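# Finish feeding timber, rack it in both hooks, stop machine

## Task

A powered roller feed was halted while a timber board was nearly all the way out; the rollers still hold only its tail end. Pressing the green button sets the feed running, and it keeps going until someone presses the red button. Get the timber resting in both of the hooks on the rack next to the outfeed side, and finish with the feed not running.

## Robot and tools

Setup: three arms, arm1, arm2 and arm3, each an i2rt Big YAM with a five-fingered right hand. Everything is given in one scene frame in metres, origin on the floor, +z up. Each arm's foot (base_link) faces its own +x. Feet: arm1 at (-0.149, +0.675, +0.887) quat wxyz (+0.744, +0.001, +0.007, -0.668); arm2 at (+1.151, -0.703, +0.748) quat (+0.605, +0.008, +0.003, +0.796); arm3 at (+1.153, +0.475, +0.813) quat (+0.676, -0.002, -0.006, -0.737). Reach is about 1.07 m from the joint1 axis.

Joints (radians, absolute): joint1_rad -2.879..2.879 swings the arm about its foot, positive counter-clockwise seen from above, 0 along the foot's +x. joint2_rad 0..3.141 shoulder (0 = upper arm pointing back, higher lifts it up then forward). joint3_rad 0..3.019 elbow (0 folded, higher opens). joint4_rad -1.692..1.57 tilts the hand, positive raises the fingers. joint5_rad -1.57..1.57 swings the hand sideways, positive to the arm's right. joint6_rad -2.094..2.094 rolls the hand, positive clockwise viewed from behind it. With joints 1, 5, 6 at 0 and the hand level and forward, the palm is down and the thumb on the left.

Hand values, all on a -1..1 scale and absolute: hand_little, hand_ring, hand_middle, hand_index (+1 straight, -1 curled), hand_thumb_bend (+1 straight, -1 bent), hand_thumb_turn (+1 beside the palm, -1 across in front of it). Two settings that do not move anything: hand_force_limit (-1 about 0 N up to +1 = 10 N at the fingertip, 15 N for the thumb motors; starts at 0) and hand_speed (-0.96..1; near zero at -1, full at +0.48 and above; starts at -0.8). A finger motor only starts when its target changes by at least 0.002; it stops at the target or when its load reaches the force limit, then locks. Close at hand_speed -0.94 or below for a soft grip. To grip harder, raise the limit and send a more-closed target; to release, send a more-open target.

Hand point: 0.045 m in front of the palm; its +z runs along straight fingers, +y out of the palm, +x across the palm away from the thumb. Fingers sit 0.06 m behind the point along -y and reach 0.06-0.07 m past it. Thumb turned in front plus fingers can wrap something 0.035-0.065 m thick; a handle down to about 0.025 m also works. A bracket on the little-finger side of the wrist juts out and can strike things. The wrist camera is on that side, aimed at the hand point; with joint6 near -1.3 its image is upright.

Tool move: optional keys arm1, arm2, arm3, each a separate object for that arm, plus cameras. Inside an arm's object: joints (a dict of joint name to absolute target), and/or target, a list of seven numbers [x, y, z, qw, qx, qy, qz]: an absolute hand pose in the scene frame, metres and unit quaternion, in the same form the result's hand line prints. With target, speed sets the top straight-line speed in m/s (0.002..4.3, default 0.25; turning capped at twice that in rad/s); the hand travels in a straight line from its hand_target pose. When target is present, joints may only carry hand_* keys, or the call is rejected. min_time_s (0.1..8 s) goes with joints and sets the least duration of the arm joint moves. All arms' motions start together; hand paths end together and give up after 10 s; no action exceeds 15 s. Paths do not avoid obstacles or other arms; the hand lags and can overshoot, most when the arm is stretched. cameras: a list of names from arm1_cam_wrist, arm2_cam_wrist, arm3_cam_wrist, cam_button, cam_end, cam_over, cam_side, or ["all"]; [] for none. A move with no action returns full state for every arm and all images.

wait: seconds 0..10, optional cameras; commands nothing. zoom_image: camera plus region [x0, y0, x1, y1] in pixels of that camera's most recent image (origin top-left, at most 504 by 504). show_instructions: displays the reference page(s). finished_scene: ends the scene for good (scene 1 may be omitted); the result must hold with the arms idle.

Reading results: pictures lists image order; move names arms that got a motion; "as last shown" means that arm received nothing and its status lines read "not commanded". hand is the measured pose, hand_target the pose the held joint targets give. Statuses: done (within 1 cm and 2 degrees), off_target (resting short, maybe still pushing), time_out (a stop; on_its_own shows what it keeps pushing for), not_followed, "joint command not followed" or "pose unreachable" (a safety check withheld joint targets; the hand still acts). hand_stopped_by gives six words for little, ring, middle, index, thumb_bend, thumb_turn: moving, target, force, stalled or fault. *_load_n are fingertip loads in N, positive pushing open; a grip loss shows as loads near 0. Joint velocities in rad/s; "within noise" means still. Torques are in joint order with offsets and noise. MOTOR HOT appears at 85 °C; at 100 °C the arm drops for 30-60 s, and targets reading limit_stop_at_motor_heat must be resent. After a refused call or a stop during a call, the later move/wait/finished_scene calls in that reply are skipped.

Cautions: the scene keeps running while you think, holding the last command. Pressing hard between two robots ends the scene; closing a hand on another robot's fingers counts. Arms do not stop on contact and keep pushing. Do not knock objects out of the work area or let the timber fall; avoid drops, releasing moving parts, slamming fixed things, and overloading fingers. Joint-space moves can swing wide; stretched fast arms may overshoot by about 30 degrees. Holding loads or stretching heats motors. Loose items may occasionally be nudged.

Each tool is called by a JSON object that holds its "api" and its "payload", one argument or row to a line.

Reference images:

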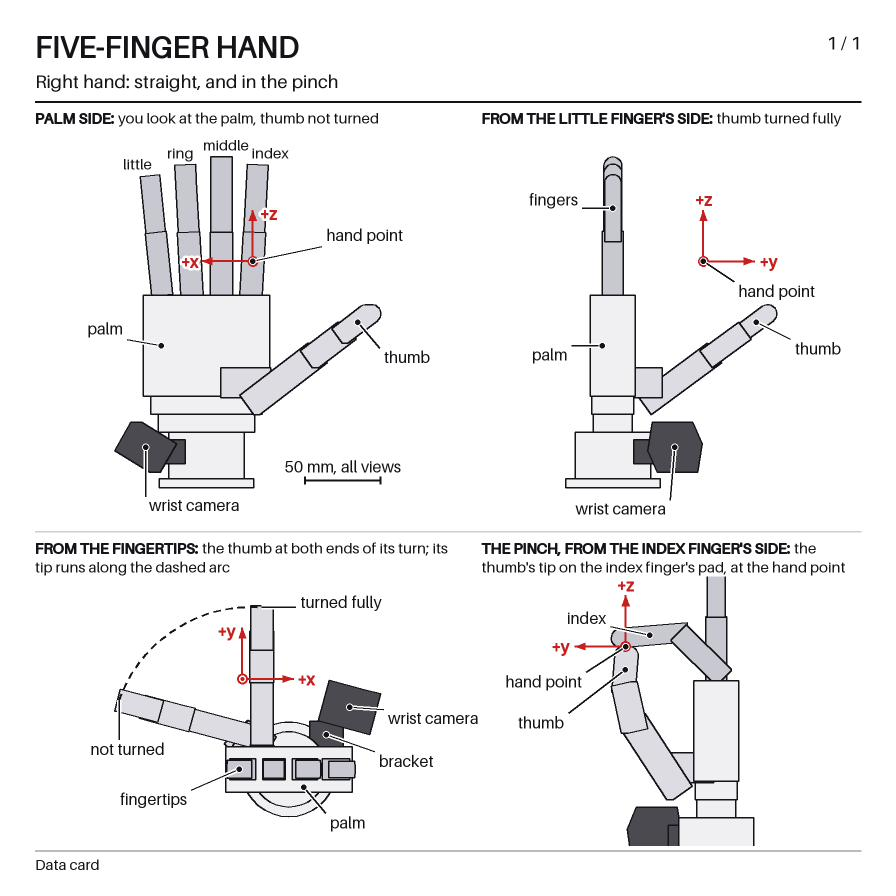

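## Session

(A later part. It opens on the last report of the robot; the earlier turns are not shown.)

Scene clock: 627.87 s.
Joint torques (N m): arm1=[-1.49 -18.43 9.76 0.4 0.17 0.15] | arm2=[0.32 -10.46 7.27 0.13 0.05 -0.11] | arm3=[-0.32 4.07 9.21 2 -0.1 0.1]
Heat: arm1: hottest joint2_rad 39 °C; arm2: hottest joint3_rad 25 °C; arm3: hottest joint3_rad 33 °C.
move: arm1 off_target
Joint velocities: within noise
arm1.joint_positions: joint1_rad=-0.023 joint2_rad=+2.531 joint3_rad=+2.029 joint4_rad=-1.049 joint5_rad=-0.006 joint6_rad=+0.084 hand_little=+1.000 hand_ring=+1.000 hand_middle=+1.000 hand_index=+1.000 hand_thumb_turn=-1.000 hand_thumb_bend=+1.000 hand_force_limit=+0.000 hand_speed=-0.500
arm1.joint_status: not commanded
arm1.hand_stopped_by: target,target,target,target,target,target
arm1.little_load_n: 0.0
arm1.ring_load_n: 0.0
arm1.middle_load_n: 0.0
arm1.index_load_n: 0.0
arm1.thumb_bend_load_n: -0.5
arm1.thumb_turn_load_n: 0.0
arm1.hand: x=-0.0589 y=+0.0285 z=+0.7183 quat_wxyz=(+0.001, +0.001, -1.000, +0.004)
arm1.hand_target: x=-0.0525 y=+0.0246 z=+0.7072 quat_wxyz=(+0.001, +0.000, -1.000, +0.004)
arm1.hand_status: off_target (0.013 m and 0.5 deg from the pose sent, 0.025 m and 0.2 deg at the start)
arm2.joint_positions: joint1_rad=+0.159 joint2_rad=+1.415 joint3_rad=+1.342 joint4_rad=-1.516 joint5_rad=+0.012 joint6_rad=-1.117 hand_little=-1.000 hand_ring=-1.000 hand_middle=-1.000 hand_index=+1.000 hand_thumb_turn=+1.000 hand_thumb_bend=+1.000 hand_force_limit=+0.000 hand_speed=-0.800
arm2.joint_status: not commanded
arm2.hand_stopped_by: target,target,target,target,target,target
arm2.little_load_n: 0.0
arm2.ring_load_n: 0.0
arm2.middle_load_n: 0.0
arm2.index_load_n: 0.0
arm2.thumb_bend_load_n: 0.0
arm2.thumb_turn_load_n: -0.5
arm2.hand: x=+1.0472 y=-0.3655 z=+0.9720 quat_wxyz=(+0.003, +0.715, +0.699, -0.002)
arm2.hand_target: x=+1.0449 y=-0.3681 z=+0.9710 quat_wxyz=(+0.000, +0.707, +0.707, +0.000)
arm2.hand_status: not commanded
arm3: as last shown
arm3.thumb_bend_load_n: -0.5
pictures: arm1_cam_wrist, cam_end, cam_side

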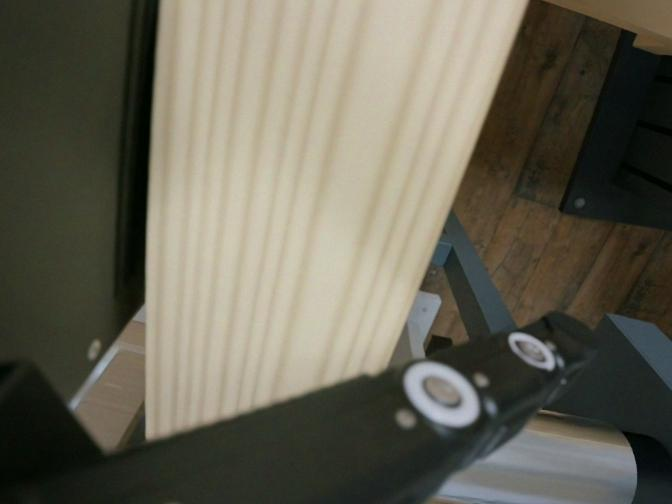

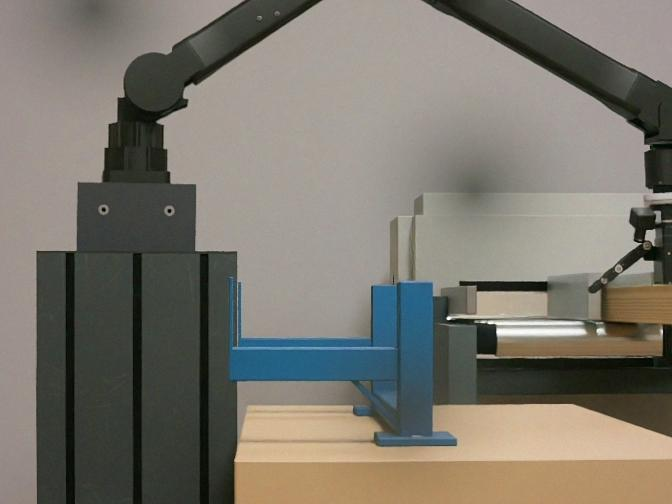

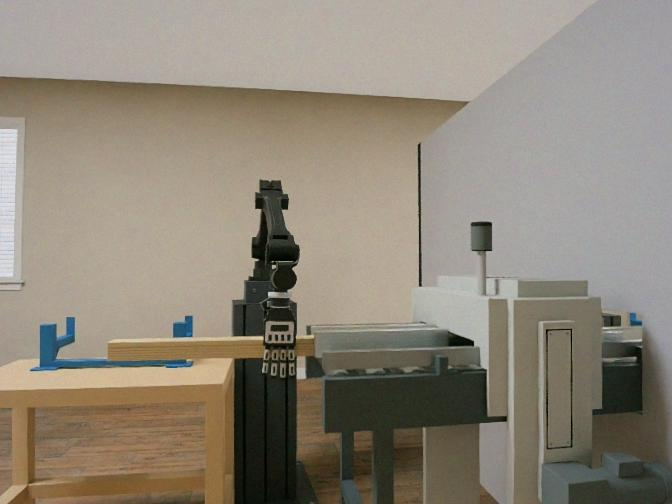

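{"api": "move", "payload": {
  "arm1": {"joints": {"hand_little": 0.0, "hand_ring": 0.0, "hand_middle": 0.0, "hand_index": 0.0, "hand_force_limit": -0.5, "hand_speed": -0.8}},
  "arm2": {"target": [1.044, -0.366, 0.90, 0, 0.7071, 0.7071, 0], "speed": 0.1},
  "cameras": ["arm1_cam_wrist", "cam_side", "cam_end", "cam_button", "arm2_cam_wrist"]
}}

{"api": "zoom_image", "payload": {
  "camera": "cam_button",
  "region": [180, 150, 420, 400]
}}

{"api": "zoom_image", "payload": {
  "camera": "cam_end",
  "region": [520, 160, 672, 360]
}}

{"api": "zoom_image", "payload": {
  "camera": "cam_side",
  "region": [220, 240, 350, 380]
}}

Scene clock: 640.67 s.
Joint torques (N m): arm1=[-1.38 -19.25 9.57 -0.28 0.16 0.15] | arm2=[-0.03 -8 7.15 0.27 0.04 -0.11] | arm3=[-0.38 4.07 9.2 2 -0.1 0.1]
Heat: arm1: hottest joint2_rad 37 °C; arm2: hottest joint3_rad 25 °C; arm3: hottest joint3_rad 33 °C.
move: arm1 done; arm2 done
Joint velocities: within noise
arm1.joint_positions: joint1_rad=-0.024 joint2_rad=+2.540 joint3_rad=+2.032 joint4_rad=-1.029 joint5_rad=-0.005 joint6_rad=+0.084 hand_little=+0.000 hand_ring=+0.000 hand_middle=+0.000 hand_index=+0.000 hand_thumb_turn=-1.000 hand_thumb_bend=+1.000 hand_force_limit=-0.500 hand_speed=-0.800
arm1.joint_status: all done
arm1.hand_stopped_by: target,target,target,target,target,target
arm1.little_load_n: 2.0
arm1.ring_load_n: 0.0
arm1.middle_load_n: 0.0
arm1.index_load_n: 0.0
arm1.thumb_bend_load_n: 0.0
arm1.thumb_turn_load_n: 0.0
arm1.hand: x=-0.0599 y=+0.0243 z=+0.7122 quat_wxyz=(+0.001, +0.000, -1.000, +0.011)
arm1.hand_target: x=-0.0537 y=+0.0234 z=+0.7077 quat_wxyz=(+0.002, -0.001, -1.000, +0.006)
arm1.hand_status: not commanded
arm2.joint_positions: joint1_rad=+0.159 joint2_rad=+1.421 joint3_rad=+1.185 joint4_rad=-1.327 joint5_rad=+0.012 joint6_rad=-1.120 hand_little=-1.000 hand_ring=-1.000 hand_middle=-1.000 hand_index=+1.000 hand_thumb_turn=+1.000 hand_thumb_bend=+1.000 hand_force_limit=+0.000 hand_speed=-0.800
arm2.joint_status: not commanded
arm2.hand_stopped_by: target,target,target,target,target,target
arm2.little_load_n: 0.0
arm2.ring_load_n: 0.5
arm2.middle_load_n: 0.0
arm2.index_load_n: 0.0
arm2.thumb_bend_load_n: -0.5
arm2.thumb_turn_load_n: 0.0
arm2.hand: x=+1.0463 y=-0.3652 z=+0.9092 quat_wxyz=(-0.009, +0.714, +0.700, +0.003)
arm2.hand_target: x=+1.0444 y=-0.3667 z=+0.8998 quat_wxyz=(+0.000, +0.707, +0.707, +0.000)
arm2.hand_status: done (0.010 m and 1.6 deg from the pose sent, 0.072 m and 1.4 deg at the start)
arm3.joint_positions: joint1_rad=+0.338 joint2_rad=+0.617 joint3_rad=+1.359 joint4_rad=-1.217 joint5_rad=-0.294 joint6_rad=-1.420 hand_little=+1.000 hand_ring=+1.000 hand_middle=+1.000 hand_index=+1.000 hand_thumb_turn=+1.000 hand_thumb_bend=+1.000 hand_force_limit=+0.000 hand_speed=-0.800
arm3.joint_status: not commanded
arm3.hand_stopped_by: target,target,target,target,target,target
arm3.little_load_n: 0.0
arm3.ring_load_n: 0.0
arm3.middle_load_n: 0.0
arm3.index_load_n: 0.0
arm3.thumb_bend_load_n: 0.0
arm3.thumb_turn_load_n: 0.0
arm3.hand: x=+1.2181 y=+0.2291 z=+1.3180 quat_wxyz=(+0.183, +0.675, -0.507, +0.504)
arm3.hand_target: x=+1.2177 y=+0.2304 z=+1.3298 quat_wxyz=(+0.190, +0.671, -0.501, +0.512)
arm3.hand_status: not commanded
pictures: arm1_cam_wrist, arm2_cam_wrist, cam_button, cam_end, cam_side

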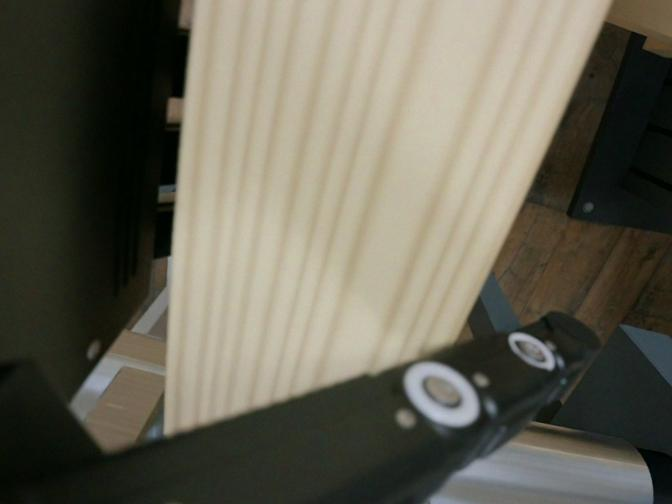

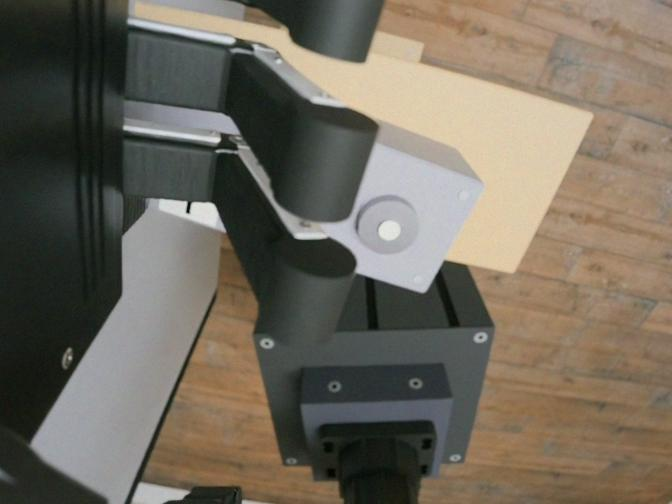

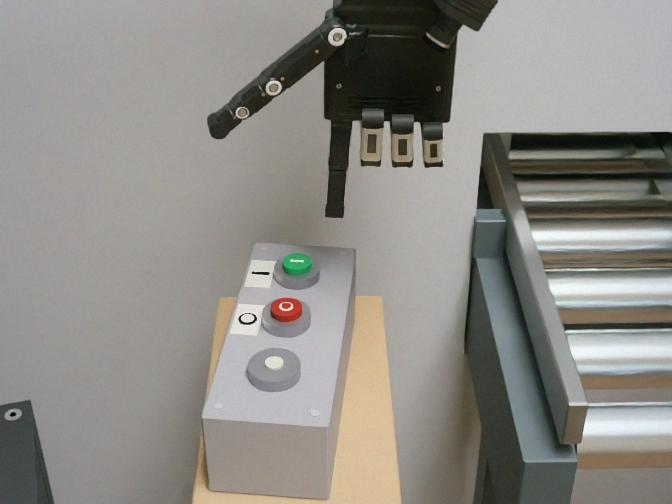

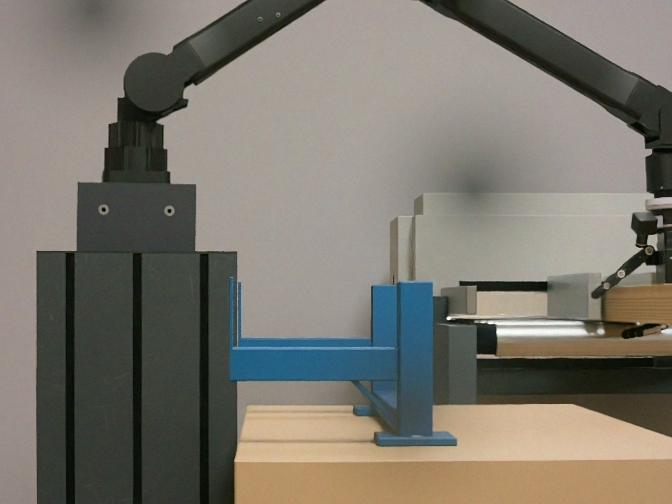

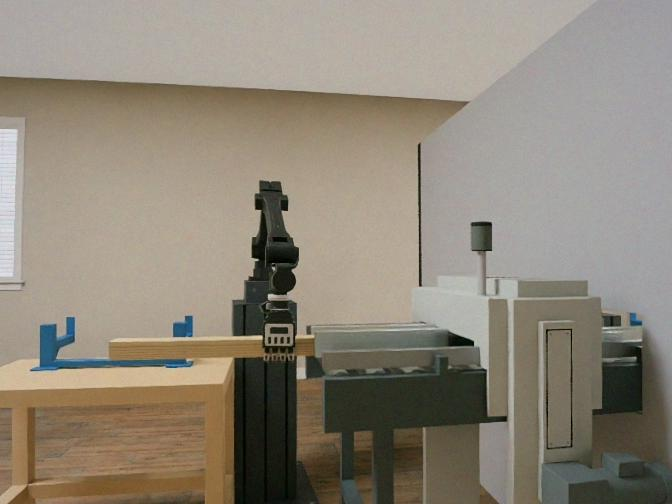

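Scaled by 2.016 from the camera's image (finer frame: 960x720).

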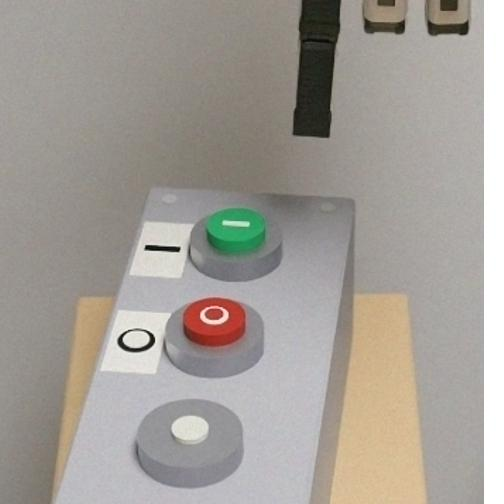

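Scaled by 2.520 from the camera's image (finer frame: 960x720).

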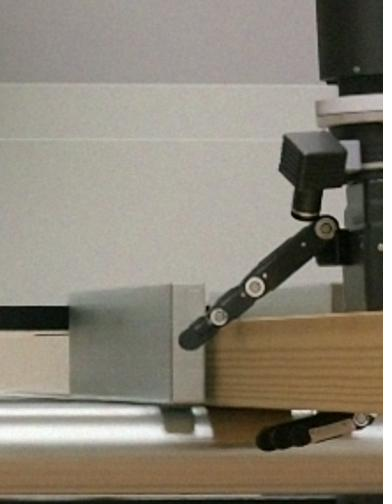

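Scaled by 3.600 from the camera's image (finer frame: 960x720).

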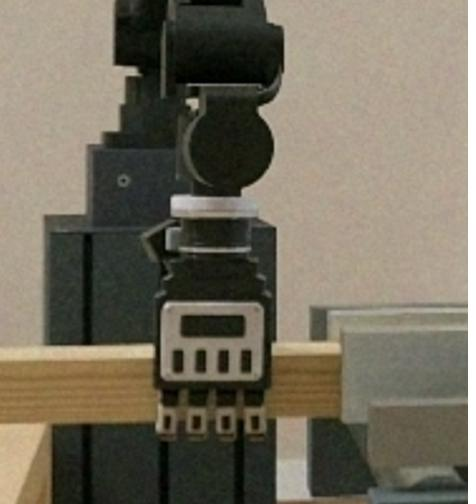

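{"api": "move", "payload": {
  "arm1": {"joints": {"hand_little": -0.15, "hand_ring": -0.15, "hand_middle": -0.15, "hand_index": -0.15}},
  "arm2": {"target": [1.044, -0.397, 0.885, 0, 0.7071, 0.7071, 0], "speed": 0.1},
  "cameras": ["cam_side", "cam_end", "cam_button", "cam_over"]
}}

{"api": "zoom_image", "payload": {
  "camera": "cam_button",
  "region": [180, 150, 420, 400]
}}

{"api": "zoom_image", "payload": {
  "camera": "cam_end",
  "region": [520, 160, 672, 360]
}}

Scene clock: 657.90 s.
Joint torques (N m): arm1=[-1.44 -19.37 9.55 -0.32 0.16 0.15] | arm2=[0.21 -9.29 6.91 0.16 0.04 0.14] | arm3=[-0.38 4.07 9.2 2 -0.1 0.1]
Heat: arm1: hottest joint2_rad 36 °C; arm2: hottest joint3_rad 26 °C; arm3: hottest joint3_rad 33 °C.
move: arm1 off_target; arm2 done
Joint velocities: within noise
arm1.joint_positions: joint1_rad=-0.026 joint2_rad=+2.544 joint3_rad=+2.032 joint4_rad=-1.028 joint5_rad=-0.010 joint6_rad=+0.084 hand_little=-0.126 hand_ring=-0.150 hand_middle=-0.150 hand_index=-0.150 hand_thumb_turn=-1.000 hand_thumb_bend=+1.000 hand_force_limit=-0.500 hand_speed=-0.800
arm1.joint_status: hand_little off_target (ended at -0.126, target -0.150); the others done
arm1.hand_stopped_by: force,target,target,target,target,target
arm1.little_load_n: 2.5
arm1.ring_load_n: 0.5
arm1.middle_load_n: 0.5
arm1.index_load_n: 0.0
arm1.thumb_bend_load_n: 0.0
arm1.thumb_turn_load_n: 0.0
arm1.hand: x=-0.0601 y=+0.0248 z=+0.7103 quat_wxyz=(-0.001, -0.001, -1.000, +0.010)
arm1.hand_target: x=-0.0538 y=+0.0234 z=+0.7074 quat_wxyz=(+0.000, -0.002, -1.000, +0.006)
arm1.hand_status: not commanded
arm2.joint_positions: joint1_rad=+0.192 joint2_rad=+1.386 joint3_rad=+1.087 joint4_rad=-1.287 joint5_rad=+0.012 joint6_rad=-1.117 hand_little=-1.000 hand_ring=-1.000 hand_middle=-1.000 hand_index=+1.000 hand_thumb_turn=+1.000 hand_thumb_bend=+1.000 hand_force_limit=+0.000 hand_speed=-0.800
arm2.joint_status: not commanded
arm2.hand_stopped_by: target,target,target,target,target,target
arm2.little_load_n: 0.5
arm2.ring_load_n: 0.0
arm2.middle_load_n: 0.0
arm2.index_load_n: 0.0
arm2.thumb_bend_load_n: 0.0
arm2.thumb_turn_load_n: 0.0
arm2.hand: x=+1.0467 y=-0.3922 z=+0.8873 quat_wxyz=(+0.002, +0.704, +0.710, -0.001)
arm2.hand_target: x=+1.0443 y=-0.3965 z=+0.8855 quat_wxyz=(+0.000, +0.705, +0.710, +0.000)
arm2.hand_status: done (0.006 m and 0.5 deg from the pose sent, 0.040 m and 1.6 deg at the start)
arm3: as last shown
pictures: cam_button, cam_end, cam_over, cam_side

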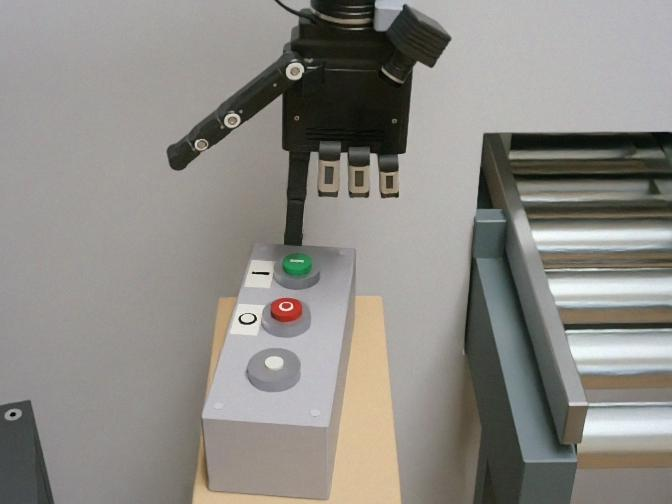

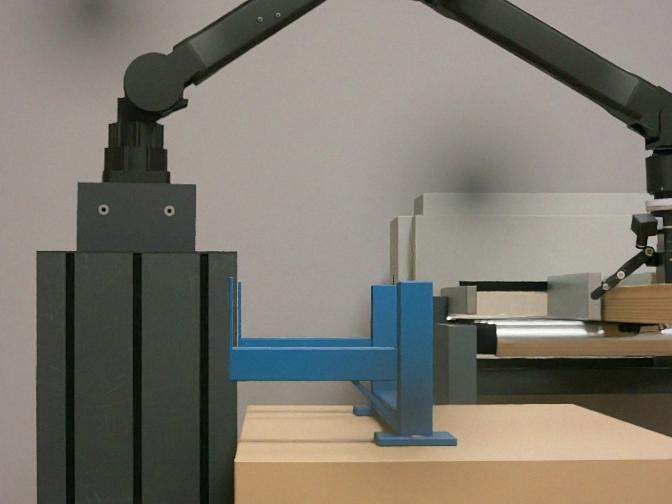

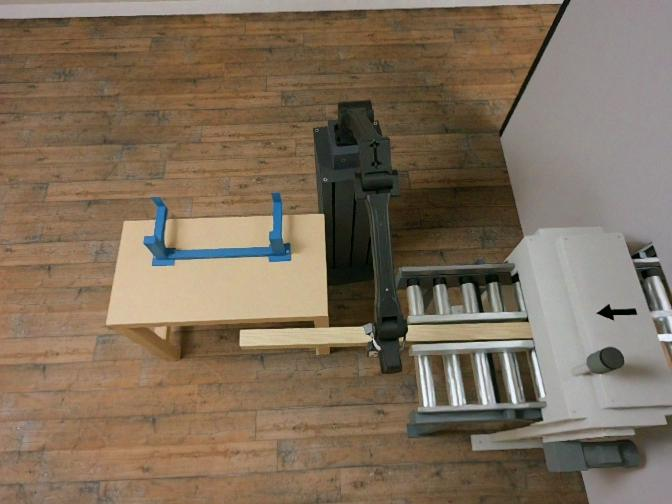

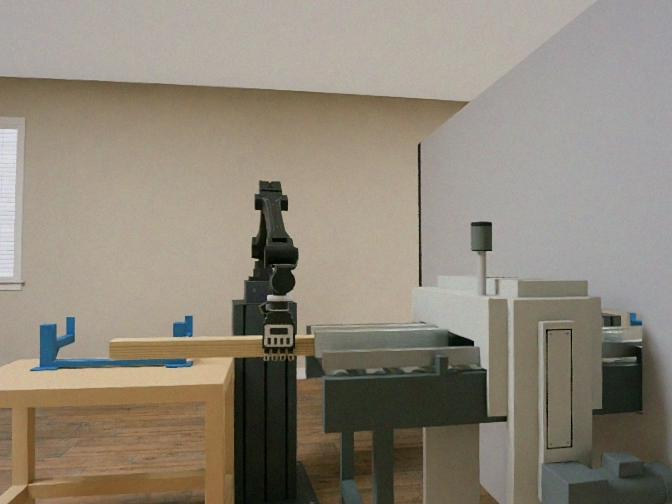

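Scaled by 2.016 from the camera's image (finer frame: 960x720).

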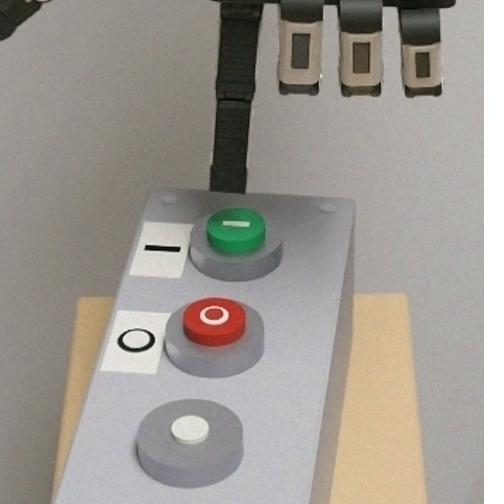

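Scaled by 2.520 from the camera's image (finer frame: 960x720).

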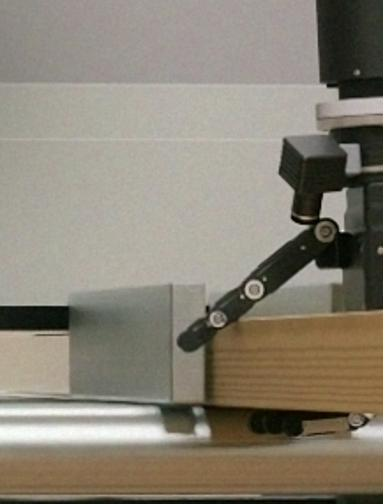

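{"api": "move", "payload": {
  "arm2": {"target": [1.044, -0.395, 0.91, 0, 0.7071, 0.7071, 0], "speed": 0.1, "joints": {"hand_little": 1, "hand_ring": 1, "hand_middle": 1, "hand_speed": -0.5}},
  "cameras": ["cam_button", "arm2_cam_wrist"]
}}

{"api": "zoom_image", "payload": {
  "camera": "arm2_cam_wrist",
  "region": [120, 50, 500, 350]
}}

Scene clock: 679.17 s.
Joint torques (N m): arm1=[-1.44 -19.43 9.55 -0.34 0.16 0.15] | arm2=[0.03 -8.94 10.67 -0.49 -0.01 0.14] | arm3=[-0.38 4.07 9.2 2 -0.1 0.1]
Heat: arm1: hottest joint2_rad 39 °C; arm2: hottest joint3_rad 26 °C; arm3: hottest joint3_rad 33 °C.
move: arm2 off_target
Joint velocities: within noise
arm1, arm3: as last shown
arm1.middle_load_n: 0.0
arm1.thumb_turn_load_n: 0.5
arm2.joint_positions: joint1_rad=+0.192 joint2_rad=+1.374 joint3_rad=+1.087 joint4_rad=-1.338 joint5_rad=+0.012 joint6_rad=-1.111 hand_little=+1.000 hand_ring=+1.000 hand_middle=+1.000 hand_index=+1.000 hand_thumb_turn=+1.000 hand_thumb_bend=+1.000 hand_force_limit=+0.000 hand_speed=-0.500
arm2.joint_status: all done
arm2.hand_stopped_by: target,target,target,target,target,target
arm2.little_load_n: 0.0
arm2.ring_load_n: 0.0
arm2.middle_load_n: 0.0
arm2.index_load_n: 0.0
arm2.thumb_bend_load_n: 0.0
arm2.thumb_turn_load_n: 0.0
arm2.hand: x=+1.0526 y=-0.4048 z=+0.8940 quat_wxyz=(+0.020, +0.706, +0.708, -0.007)
arm2.hand_target: x=+1.0442 y=-0.3952 z=+0.9101 quat_wxyz=(-0.001, +0.707, +0.707, +0.000)
arm2.hand_status: off_target (0.021 m and 2.4 deg from the pose sent, 0.023 m and 0.5 deg at the start)
pictures: arm2_cam_wrist, cam_button

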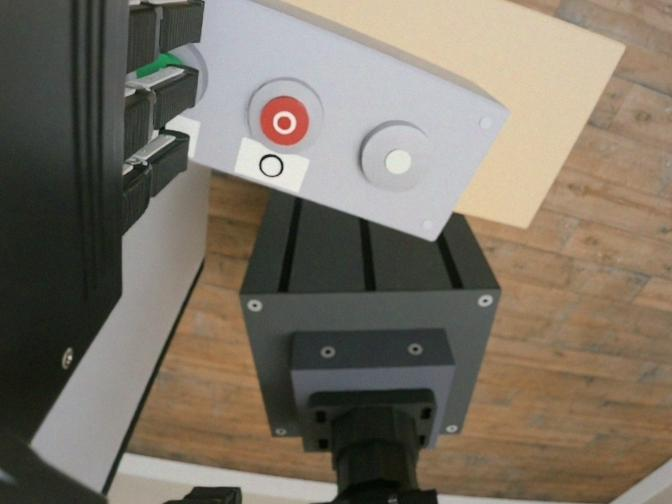

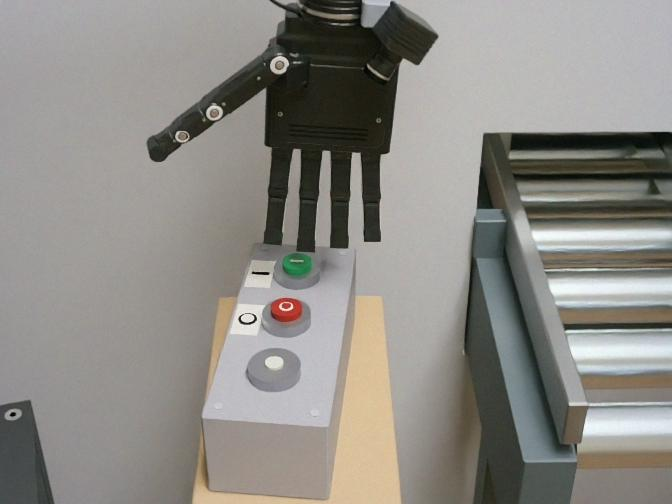

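Scaled by 1.326 from the camera's image (finer frame: 960x720).

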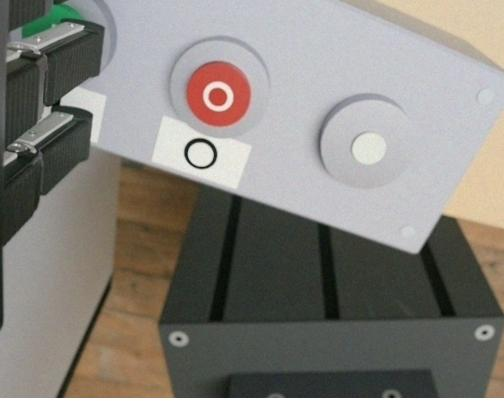

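{"api": "move", "payload": {
  "arm2": {"target": [1.018, -0.388, 0.95, 0, 0.7071, 0.7071, 0], "speed": 0.1, "joints": {"hand_little": -1, "hand_ring": -1, "hand_middle": -1}}
}}

{"api": "move", "payload": {
  "arm2": {"target": [1.018, -0.388, 0.88, 0, 0.7071, 0.7071, 0], "speed": 0.08},
  "cameras": ["cam_button", "arm2_cam_wrist"]
}}

{"api": "zoom_image", "payload": {
  "camera": "cam_button",
  "region": [180, 150, 420, 400]
}}

Scene clock: 723.47 s.
Joint torques (N m): arm1=[-1.49 -19.37 9.55 -0.32 0.16 0.15] | arm2=[-0.03 -7.36 11.56 -0.53 0.01 0.14] | arm3=[-0.44 4.07 9.21 2.02 -0.1 0.1]
Heat: arm1: hottest joint2_rad 42 °C; arm2: hottest joint3_rad 31 °C; arm3: hottest joint3_rad 33 °C.
move: arm2 off_target
Joint velocities: within noise
arm1, arm3: as last shown
arm2.joint_positions: joint1_rad=+0.241 joint2_rad=+1.380 joint3_rad=+1.213 joint4_rad=-1.443 joint5_rad=+0.012 joint6_rad=-1.060 hand_little=-1.000 hand_ring=-1.000 hand_middle=-1.000 hand_index=+1.000 hand_thumb_turn=+1.000 hand_thumb_bend=+1.000 hand_force_limit=+0.000 hand_speed=-0.500
arm2.joint_status: all done
arm2.hand_stopped_by: target,target,target,target,target,target
arm2.little_load_n: 0.5
arm2.ring_load_n: 0.0
arm2.middle_load_n: 0.5
arm2.index_load_n: 0.0
arm2.thumb_bend_load_n: -0.5
arm2.thumb_turn_load_n: 0.0
arm2.hand: x=+1.0294 y=-0.3992 z=+0.9381 quat_wxyz=(+0.013, +0.707, +0.707, -0.004)
arm2.hand_target: x=+1.0186 y=-0.3882 z=+0.9494 quat_wxyz=(+0.001, +0.707, +0.707, +0.000)
arm2.hand_status: off_target (0.020 m and 1.6 deg from the pose sent, 0.068 m and 2.4 deg at the start)
pictures: none

Scene clock: 725.03 s.
Joint torques (N m): arm1=[-1.44 -19.43 9.55 -0.32 0.16 0.15] | arm2=[-0.09 -7.77 7.02 0.18 0 0.11] | arm3=[-0.32 4.07 9.21 1.99 -0.1 0.1]
Heat: arm1: hottest joint2_rad 42 °C; arm2: hottest joint3_rad 31 °C; arm3: hottest joint3_rad 33 °C.
move: arm2 done
Joint velocities: within noise
arm1, arm3: as last shown
arm1.thumb_bend_load_n: 0.5
arm2.joint_positions: joint1_rad=+0.241 joint2_rad=+1.418 joint3_rad=+1.125 joint4_rad=-1.272 joint5_rad=+0.012 joint6_rad=-1.060 hand_little=-1.000 hand_ring=-1.000 hand_middle=-1.000 hand_index=+1.000 hand_thumb_turn=+1.000 hand_thumb_bend=+1.000 hand_force_limit=+0.000 hand_speed=-0.500
arm2.joint_status: not commanded
arm2.hand_stopped_by: target,target,target,target,target,target
arm2.little_load_n: 0.0
arm2.ring_load_n: 0.0
arm2.middle_load_n: 0.0
arm2.index_load_n: 0.0
arm2.thumb_bend_load_n: 0.0
arm2.thumb_turn_load_n: 0.0
arm2.hand: x=+1.0207 y=-0.3849 z=+0.8886 quat_wxyz=(-0.009, +0.707, +0.707, +0.002)
arm2.hand_target: x=+1.0183 y=-0.3883 z=+0.8798 quat_wxyz=(+0.000, +0.707, +0.707, +0.000)
arm2.hand_status: done (0.010 m and 1.1 deg from the pose sent, 0.060 m and 1.6 deg at the start)
pictures: arm2_cam_wrist, cam_button

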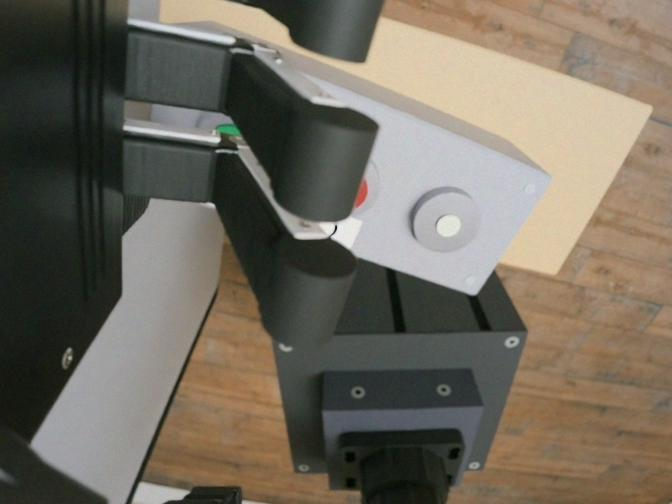

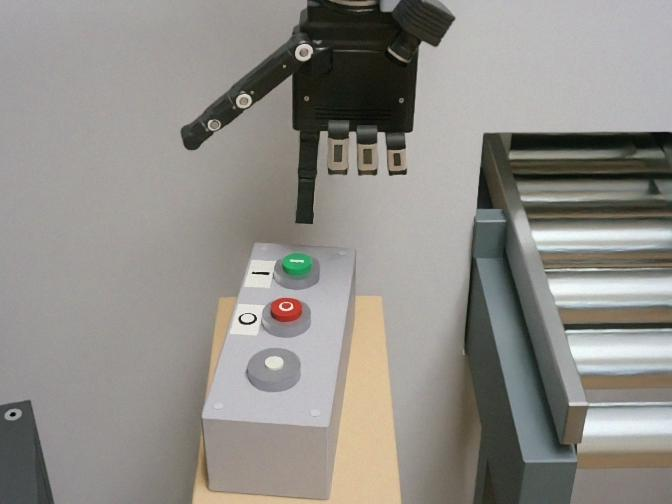

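Scaled by 2.016 from the camera's image (finer frame: 960x720).

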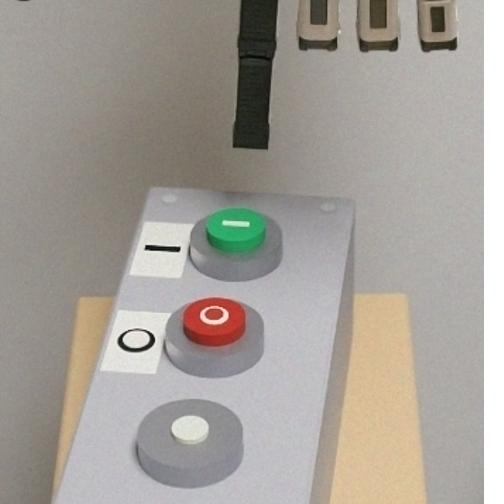

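{"api": "move", "payload": {
  "arm2": {"target": [1.079, -0.399, 0.885, 0, 0.7071, 0.7071, 0], "speed": 0.1}
}}

{"api": "move", "payload": {
  "arm2": {"target": [1.079, -0.399, 0.855, 0, 0.7071, 0.7071, 0], "speed": 0.05},
  "cameras": ["cam_button"]
}}

{"api": "zoom_image", "payload": {
  "camera": "cam_button",
  "region": [180, 150, 420, 400]
}}

Scene clock: 744.80 s.
Joint torques (N m): arm1=[-1.49 -19.43 9.54 -0.32 0.16 0.15] | arm2=[-1.44 -8.59 6.94 -0.39 -0.05 -0.14] | arm3=[-0.38 4.07 9.18 2 -0.1 0.1]
Heat: arm1: hottest joint2_rad 42 °C; arm2: hottest joint3_rad 30 °C; arm3: hottest joint3_rad 33 °C.
move: arm2 done
Joint velocities: within noise
arm1, arm3: as last shown
arm1.index_load_n: 0.5
arm1.thumb_bend_load_n: 0.0
arm2.joint_positions: joint1_rad=+0.132 joint2_rad=+1.342 joint3_rad=+1.046 joint4_rad=-1.275 joint5_rad=+0.012 joint6_rad=-1.161 hand_little=-1.000 hand_ring=-1.000 hand_middle=-1.000 hand_index=+1.000 hand_thumb_turn=+1.000 hand_thumb_bend=+1.000 hand_force_limit=+0.000 hand_speed=-0.500
arm2.joint_status: not commanded
arm2.hand_stopped_by: target,target,target,target,target,target
arm2.little_load_n: 0.5
arm2.ring_load_n: 0.0
arm2.middle_load_n: 0.0
arm2.index_load_n: -0.5
arm2.thumb_bend_load_n: 0.0
arm2.thumb_turn_load_n: 0.0
arm2.hand: x=+1.0719 y=-0.3954 z=+0.8867 quat_wxyz=(-0.005, +0.710, +0.705, +0.001)
arm2.hand_target: x=+1.0780 y=-0.4003 z=+0.8854 quat_wxyz=(+0.000, +0.709, +0.705, -0.001)
arm2.hand_status: done (0.008 m and 0.8 deg from the pose sent, 0.060 m and 1.1 deg at the start)
pictures: none

Scene clock: 746.03 s.
Joint torques (N m): arm1=[-1.44 -19.43 9.55 -0.34 0.16 0.15] | arm2=[-1.55 -6.42 6.86 0.27 0.04 -0.11] | arm3=[-0.38 4.07 9.21 2.02 -0.1 0.1]
Heat: arm1: hottest joint2_rad 42 °C; arm2: hottest joint3_rad 30 °C; arm3: hottest joint3_rad 33 °C.
move: arm2 off_target
Joint velocities: within noise
arm1, arm3: as last shown
arm1.index_load_n: 0.0
arm2.joint_positions: joint1_rad=+0.130 joint2_rad=+1.343 joint3_rad=+0.987 joint4_rad=-1.204 joint5_rad=+0.012 joint6_rad=-1.171 hand_little=-1.000 hand_ring=-1.000 hand_middle=-1.000 hand_index=+1.000 hand_thumb_turn=+1.000 hand_thumb_bend=+1.000 hand_force_limit=+0.000 hand_speed=-0.500
arm2.joint_status: not commanded
arm2.hand_stopped_by: target,target,target,target,target,target
arm2.little_load_n: 0.0
arm2.ring_load_n: 0.5
arm2.middle_load_n: 0.0
arm2.index_load_n: 0.0
arm2.thumb_bend_load_n: 0.0
arm2.thumb_turn_load_n: 0.0
arm2.hand: x=+1.0737 y=-0.3982 z=+0.8644 quat_wxyz=(-0.010, +0.707, +0.707, +0.003)
arm2.hand_target: x=+1.0791 y=-0.3991 z=+0.8556 quat_wxyz=(-0.001, +0.707, +0.707, +0.000)
arm2.hand_status: off_target (0.011 m and 1.2 deg from the pose sent, 0.033 m and 0.8 deg at the start)

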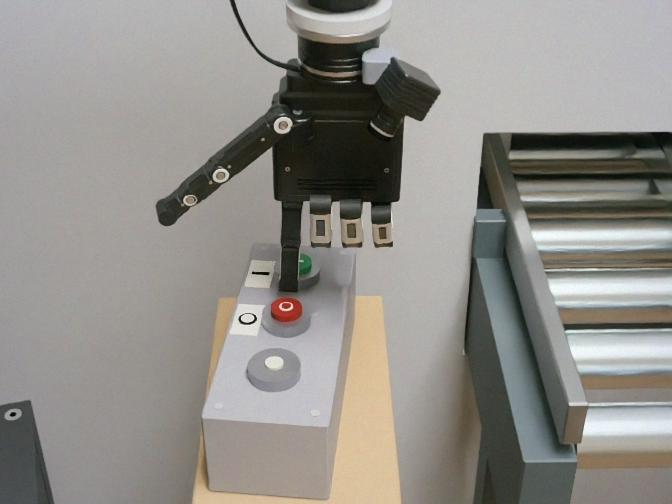

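Scaled by 2.016 from the camera's image (finer frame: 960x720).

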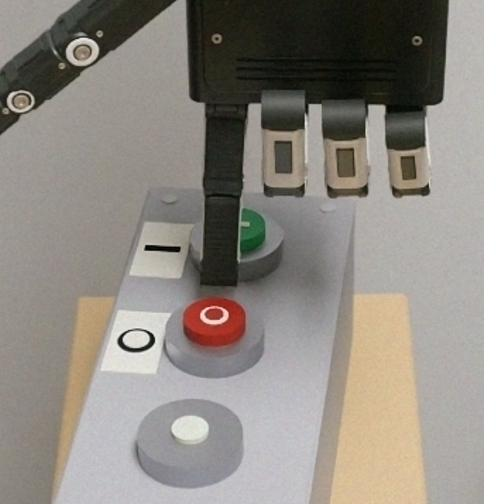

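{"api": "move", "payload": {
  "arm2": {"target": [1.086, -0.401, 0.87, 0, 0.7071, 0.7071, 0], "speed": 0.1}
}}

{"api": "move", "payload": {
  "arm2": {"target": [1.086, -0.401, 0.838, 0, 0.7071, 0.7071, 0], "speed": 0.05},
  "cameras": ["cam_button"]
}}

{"api": "zoom_image", "payload": {
  "camera": "cam_button",
  "region": [180, 150, 420, 400]
}}

Scene clock: 758.73 s.
Joint torques (N m): arm1=[-1.44 -19.37 9.55 -0.32 0.16 0.15] | arm2=[-1.55 -8.53 7.99 -0.43 0.05 -0.13] | arm3=[-0.38 4.07 9.2 2 -0.1 0.1]
Heat: arm1: hottest joint2_rad 43 °C; arm2: hottest joint3_rad 28 °C; arm3: hottest joint3_rad 33 °C.
move: arm2 done
Joint velocities: within noise
arm1, arm3: as last shown
arm2.joint_positions: joint1_rad=+0.117 joint2_rad=+1.343 joint3_rad=+0.987 joint4_rad=-1.232 joint5_rad=+0.012 joint6_rad=-1.184 hand_little=-1.000 hand_ring=-1.000 hand_middle=-1.000 hand_index=+1.000 hand_thumb_turn=+1.000 hand_thumb_bend=+1.000 hand_force_limit=+0.000 hand_speed=-0.500
arm2.joint_status: not commanded
arm2.hand_stopped_by: target,target,target,target,target,target
arm2.little_load_n: 0.0
arm2.ring_load_n: 0.5
arm2.middle_load_n: 0.0
arm2.index_load_n: 0.0
arm2.thumb_bend_load_n: 0.0
arm2.thumb_turn_load_n: 0.0
arm2.hand: x=+1.0812 y=-0.4032 z=+0.8658 quat_wxyz=(+0.002, +0.707, +0.707, -0.002)
arm2.hand_target: x=+1.0856 y=-0.4014 z=+0.8701 quat_wxyz=(+0.000, +0.707, +0.707, +0.000)
arm2.hand_status: done (0.007 m and 0.4 deg from the pose sent, 0.014 m and 1.2 deg at the start)
pictures: none

Scene clock: 759.87 s.
Joint torques (N m): arm1=[-1.44 -19.43 9.55 -0.31 0.16 0.15] | arm2=[-1.73 -6.12 5.19 1.24 0.16 -0.1] | arm3=[-0.38 4.07 9.2 1.99 -0.1 0.1]
Heat: arm1: hottest joint2_rad 43 °C; arm2: hottest joint3_rad 28 °C; arm3: hottest joint3_rad 33 °C.
move: arm2 off_target
Joint velocities: within noise
arm1: as last shown
arm2.joint_positions: joint1_rad=+0.117 joint2_rad=+1.342 joint3_rad=+0.969 joint4_rad=-1.186 joint5_rad=+0.002 joint6_rad=-1.186 hand_little=-1.000 hand_ring=-1.000 hand_middle=-1.000 hand_index=+1.000 hand_thumb_turn=+1.000 hand_thumb_bend=+1.000 hand_force_limit=+0.000 hand_speed=-0.500
arm2.joint_status: not commanded
arm2.hand_stopped_by: target,target,target,target,target,target
arm2.little_load_n: 0.0
arm2.ring_load_n: 0.0
arm2.middle_load_n: 0.5
arm2.index_load_n: -1.0
arm2.thumb_bend_load_n: 0.0
arm2.thumb_turn_load_n: 0.0
arm2.hand: x=+1.0776 y=-0.3991 z=+0.8579 quat_wxyz=(-0.013, +0.706, +0.708, -0.001)
arm2.hand_target: x=+1.0846 y=-0.4028 z=+0.8392 quat_wxyz=(-0.001, +0.707, +0.707, -0.003)
arm2.hand_status: off_target (0.022 m and 1.5 deg from the pose sent, 0.028 m and 0.4 deg at the start)
arm3.joint_positions: joint1_rad=+0.338 joint2_rad=+0.617 joint3_rad=+1.359 joint4_rad=-1.217 joint5_rad=-0.294 joint6_rad=-1.420 hand_little=+1.000 hand_ring=+1.000 hand_middle=+1.000 hand_index=+1.000 hand_thumb_turn=+1.000 hand_thumb_bend=+1.000 hand_force_limit=+0.000 hand_speed=-0.800
arm3.joint_status: not commanded
arm3.hand_stopped_by: target,target,target,target,target,target
arm3.little_load_n: 0.0
arm3.ring_load_n: 0.0
arm3.middle_load_n: 0.0
arm3.index_load_n: 0.0
arm3.thumb_bend_load_n: 0.0
arm3.thumb_turn_load_n: 0.0
arm3.hand: x=+1.2181 y=+0.2291 z=+1.3180 quat_wxyz=(+0.183, +0.675, -0.507, +0.504)
arm3.hand_target: x=+1.2177 y=+0.2304 z=+1.3298 quat_wxyz=(+0.190, +0.671, -0.501, +0.512)
arm3.hand_status: not commanded

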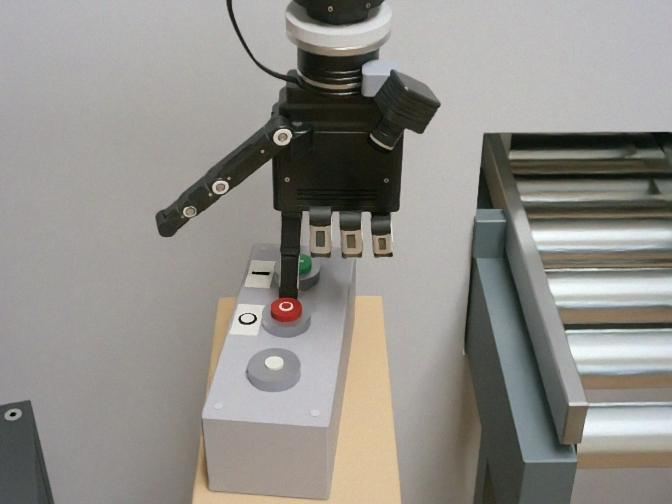

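Scaled by 2.016 from the camera's image (finer frame: 960x720).

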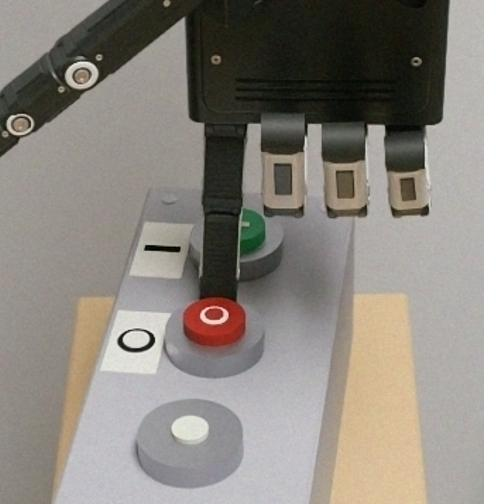

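{"api": "move", "payload": {
  "arm2": {"target": [1.086, -0.401, 0.885, 0, 0.7071, 0.7071, 0], "speed": 0.08}
}}

{"api": "move", "payload": {
  "arm2": {"target": [1.111, -0.401, 0.885, 0, 0.7071, 0.7071, 0], "speed": 0.08}
}}

{"api": "move", "payload": {
  "arm2": {"target": [1.111, -0.401, 0.862, 0, 0.7071, 0.7071, 0], "speed": 0.05},
  "cameras": ["cam_button"]
}}

{"api": "zoom_image", "payload": {
  "camera": "cam_button",
  "region": [180, 150, 420, 400]
}}

Scene clock: 776.43 s.
Joint torques (N m): arm1=[-1.44 -19.49 9.55 -0.32 0.16 0.15] | arm2=[-1.32 -8.12 10.99 -0.5 0.04 -0.11] | arm3=[-0.44 4.07 9.2 2 -0.1 0.1]
Heat: arm1: hottest joint2_rad 43 °C; arm2: hottest joint3_rad 27 °C; arm3: hottest joint3_rad 33 °C.
move: arm2 off_target
Joint velocities: within noise
arm1.joint_positions: joint1_rad=-0.026 joint2_rad=+2.544 joint3_rad=+2.032 joint4_rad=-1.028 joint5_rad=-0.010 joint6_rad=+0.084 hand_little=-0.126 hand_ring=-0.150 hand_middle=-0.150 hand_index=-0.150 hand_thumb_turn=-1.000 hand_thumb_bend=+1.000 hand_force_limit=-0.500 hand_speed=-0.800
arm1.joint_status: not commanded
arm1.hand_stopped_by: force,target,target,target,target,target
arm1.little_load_n: 2.5
arm1.ring_load_n: 0.5
arm1.middle_load_n: 0.0
arm1.index_load_n: 0.0
arm1.thumb_bend_load_n: 0.0
arm1.thumb_turn_load_n: 0.5
arm1.hand: x=-0.0601 y=+0.0248 z=+0.7103 quat_wxyz=(-0.001, -0.001, -1.000, +0.010)
arm1.hand_target: x=-0.0538 y=+0.0234 z=+0.7074 quat_wxyz=(+0.000, -0.002, -1.000, +0.006)
arm1.hand_status: not commanded
arm2.joint_positions: joint1_rad=+0.112 joint2_rad=+1.331 joint3_rad=+0.970 joint4_rad=-1.272 joint5_rad=+0.018 joint6_rad=-1.186 hand_little=-1.000 hand_ring=-1.000 hand_middle=-1.000 hand_index=+1.000 hand_thumb_turn=+1.000 hand_thumb_bend=+1.000 hand_force_limit=+0.000 hand_speed=-0.500
arm2.joint_status: not commanded
arm2.hand_stopped_by: target,target,target,target,target,target
arm2.little_load_n: 0.5
arm2.ring_load_n: 0.0
arm2.middle_load_n: 0.0
arm2.index_load_n: 0.0
arm2.thumb_bend_load_n: 0.0
arm2.thumb_turn_load_n: 0.0
arm2.hand: x=+1.0901 y=-0.4182 z=+0.8667 quat_wxyz=(+0.024, +0.707, +0.706, -0.008)
arm2.hand_target: x=+1.0879 y=-0.4011 z=+0.8847 quat_wxyz=(+0.001, +0.708, +0.706, +0.003)
arm2.hand_status: off_target (0.025 m and 2.9 deg from the pose sent, 0.028 m and 1.5 deg at the start)
arm3: as last shown
pictures: none

Scene clock: 777.63 s.
Joint torques (N m): arm1=[-1.44 -19.43 9.54 -0.32 0.16 0.15] | arm2=[-1.49 -8.29 9.87 -0.46 -0.1 -0.18] | arm3=[-0.44 4.07 9.21 2.02 -0.1 0.1]
Heat: arm1: hottest joint2_rad 43 °C; arm2: hottest joint3_rad 27 °C; arm3: hottest joint3_rad 33 °C.
move: arm2 off_target
Joint velocities: within noise
arm1, arm3: as last shown
arm2.joint_positions: joint1_rad=+0.048 joint2_rad=+1.309 joint3_rad=+0.970 joint4_rad=-1.275 joint5_rad=+0.016 joint6_rad=-1.252 hand_little=-1.000 hand_ring=-1.000 hand_middle=-1.000 hand_index=+1.000 hand_thumb_turn=+1.000 hand_thumb_bend=+1.000 hand_force_limit=+0.000 hand_speed=-0.500
arm2.joint_status: not commanded
arm2.hand_stopped_by: target,target,target,target,target,target
arm2.little_load_n: 0.0
arm2.ring_load_n: 0.0
arm2.middle_load_n: 0.0
arm2.index_load_n: -0.5
arm2.thumb_bend_load_n: 0.0
arm2.thumb_turn_load_n: 0.0
arm2.hand: x=+1.1108 y=-0.4115 z=+0.8721 quat_wxyz=(+0.015, +0.707, +0.707, -0.006)
arm2.hand_target: x=+1.1110 y=-0.4013 z=+0.8844 quat_wxyz=(+0.001, +0.707, +0.707, +0.000)
arm2.hand_status: off_target (0.017 m and 1.9 deg from the pose sent, 0.033 m and 2.9 deg at the start)
pictures: none

Scene clock: 778.67 s.
Joint torques (N m): arm1=[-1.49 -19.37 9.55 -0.32 0.16 0.15] | arm2=[-2.02 -6.65 6.78 0.18 -0.1 -0.11] | arm3=[-0.44 4.07 9.21 2.02 -0.1 0.1]
Heat: arm1: hottest joint2_rad 43 °C; arm2: hottest joint3_rad 27 °C; arm3: hottest joint3_rad 33 °C.
move: arm2 done
Joint velocities: within noise
arm1, arm3: as last shown
arm2.joint_positions: joint1_rad=+0.048 joint2_rad=+1.309 joint3_rad=+0.970 joint4_rad=-1.227 joint5_rad=+0.016 joint6_rad=-1.252 hand_little=-1.000 hand_ring=-1.000 hand_middle=-1.000 hand_index=+1.000 hand_thumb_turn=+1.000 hand_thumb_bend=+1.000 hand_force_limit=+0.000 hand_speed=-0.500
arm2.joint_status: not commanded
arm2.hand_stopped_by: target,target,target,target,target,target
arm2.little_load_n: 0.0
arm2.ring_load_n: 0.0
arm2.middle_load_n: 0.0
arm2.index_load_n: 0.0
arm2.thumb_bend_load_n: 0.0
arm2.thumb_turn_load_n: 0.0
arm2.hand: x=+1.1068 y=-0.3995 z=+0.8697 quat_wxyz=(-0.006, +0.707, +0.707, +0.004)
arm2.hand_target: x=+1.1110 y=-0.4015 z=+0.8621 quat_wxyz=(+0.000, +0.707, +0.707, +0.000)
arm2.hand_status: done (0.009 m and 0.8 deg from the pose sent, 0.015 m and 1.9 deg at the start)

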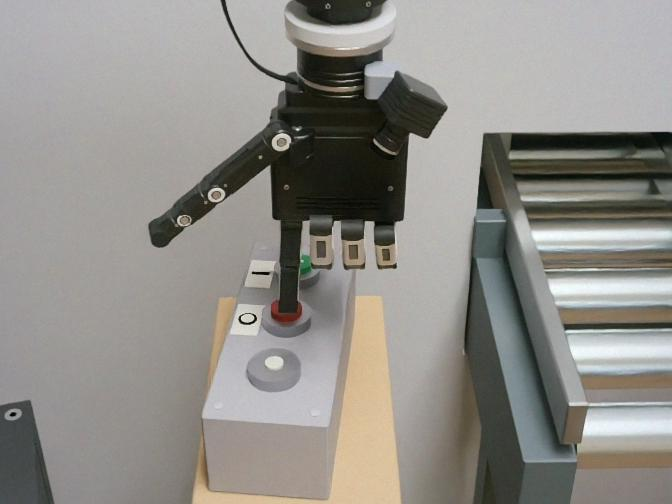

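Scaled by 2.016 from the camera's image (finer frame: 960x720).

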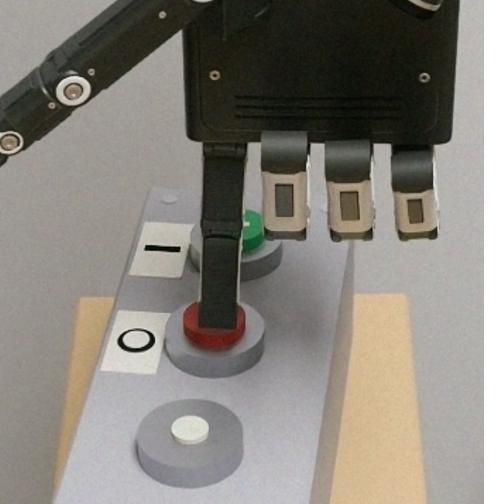

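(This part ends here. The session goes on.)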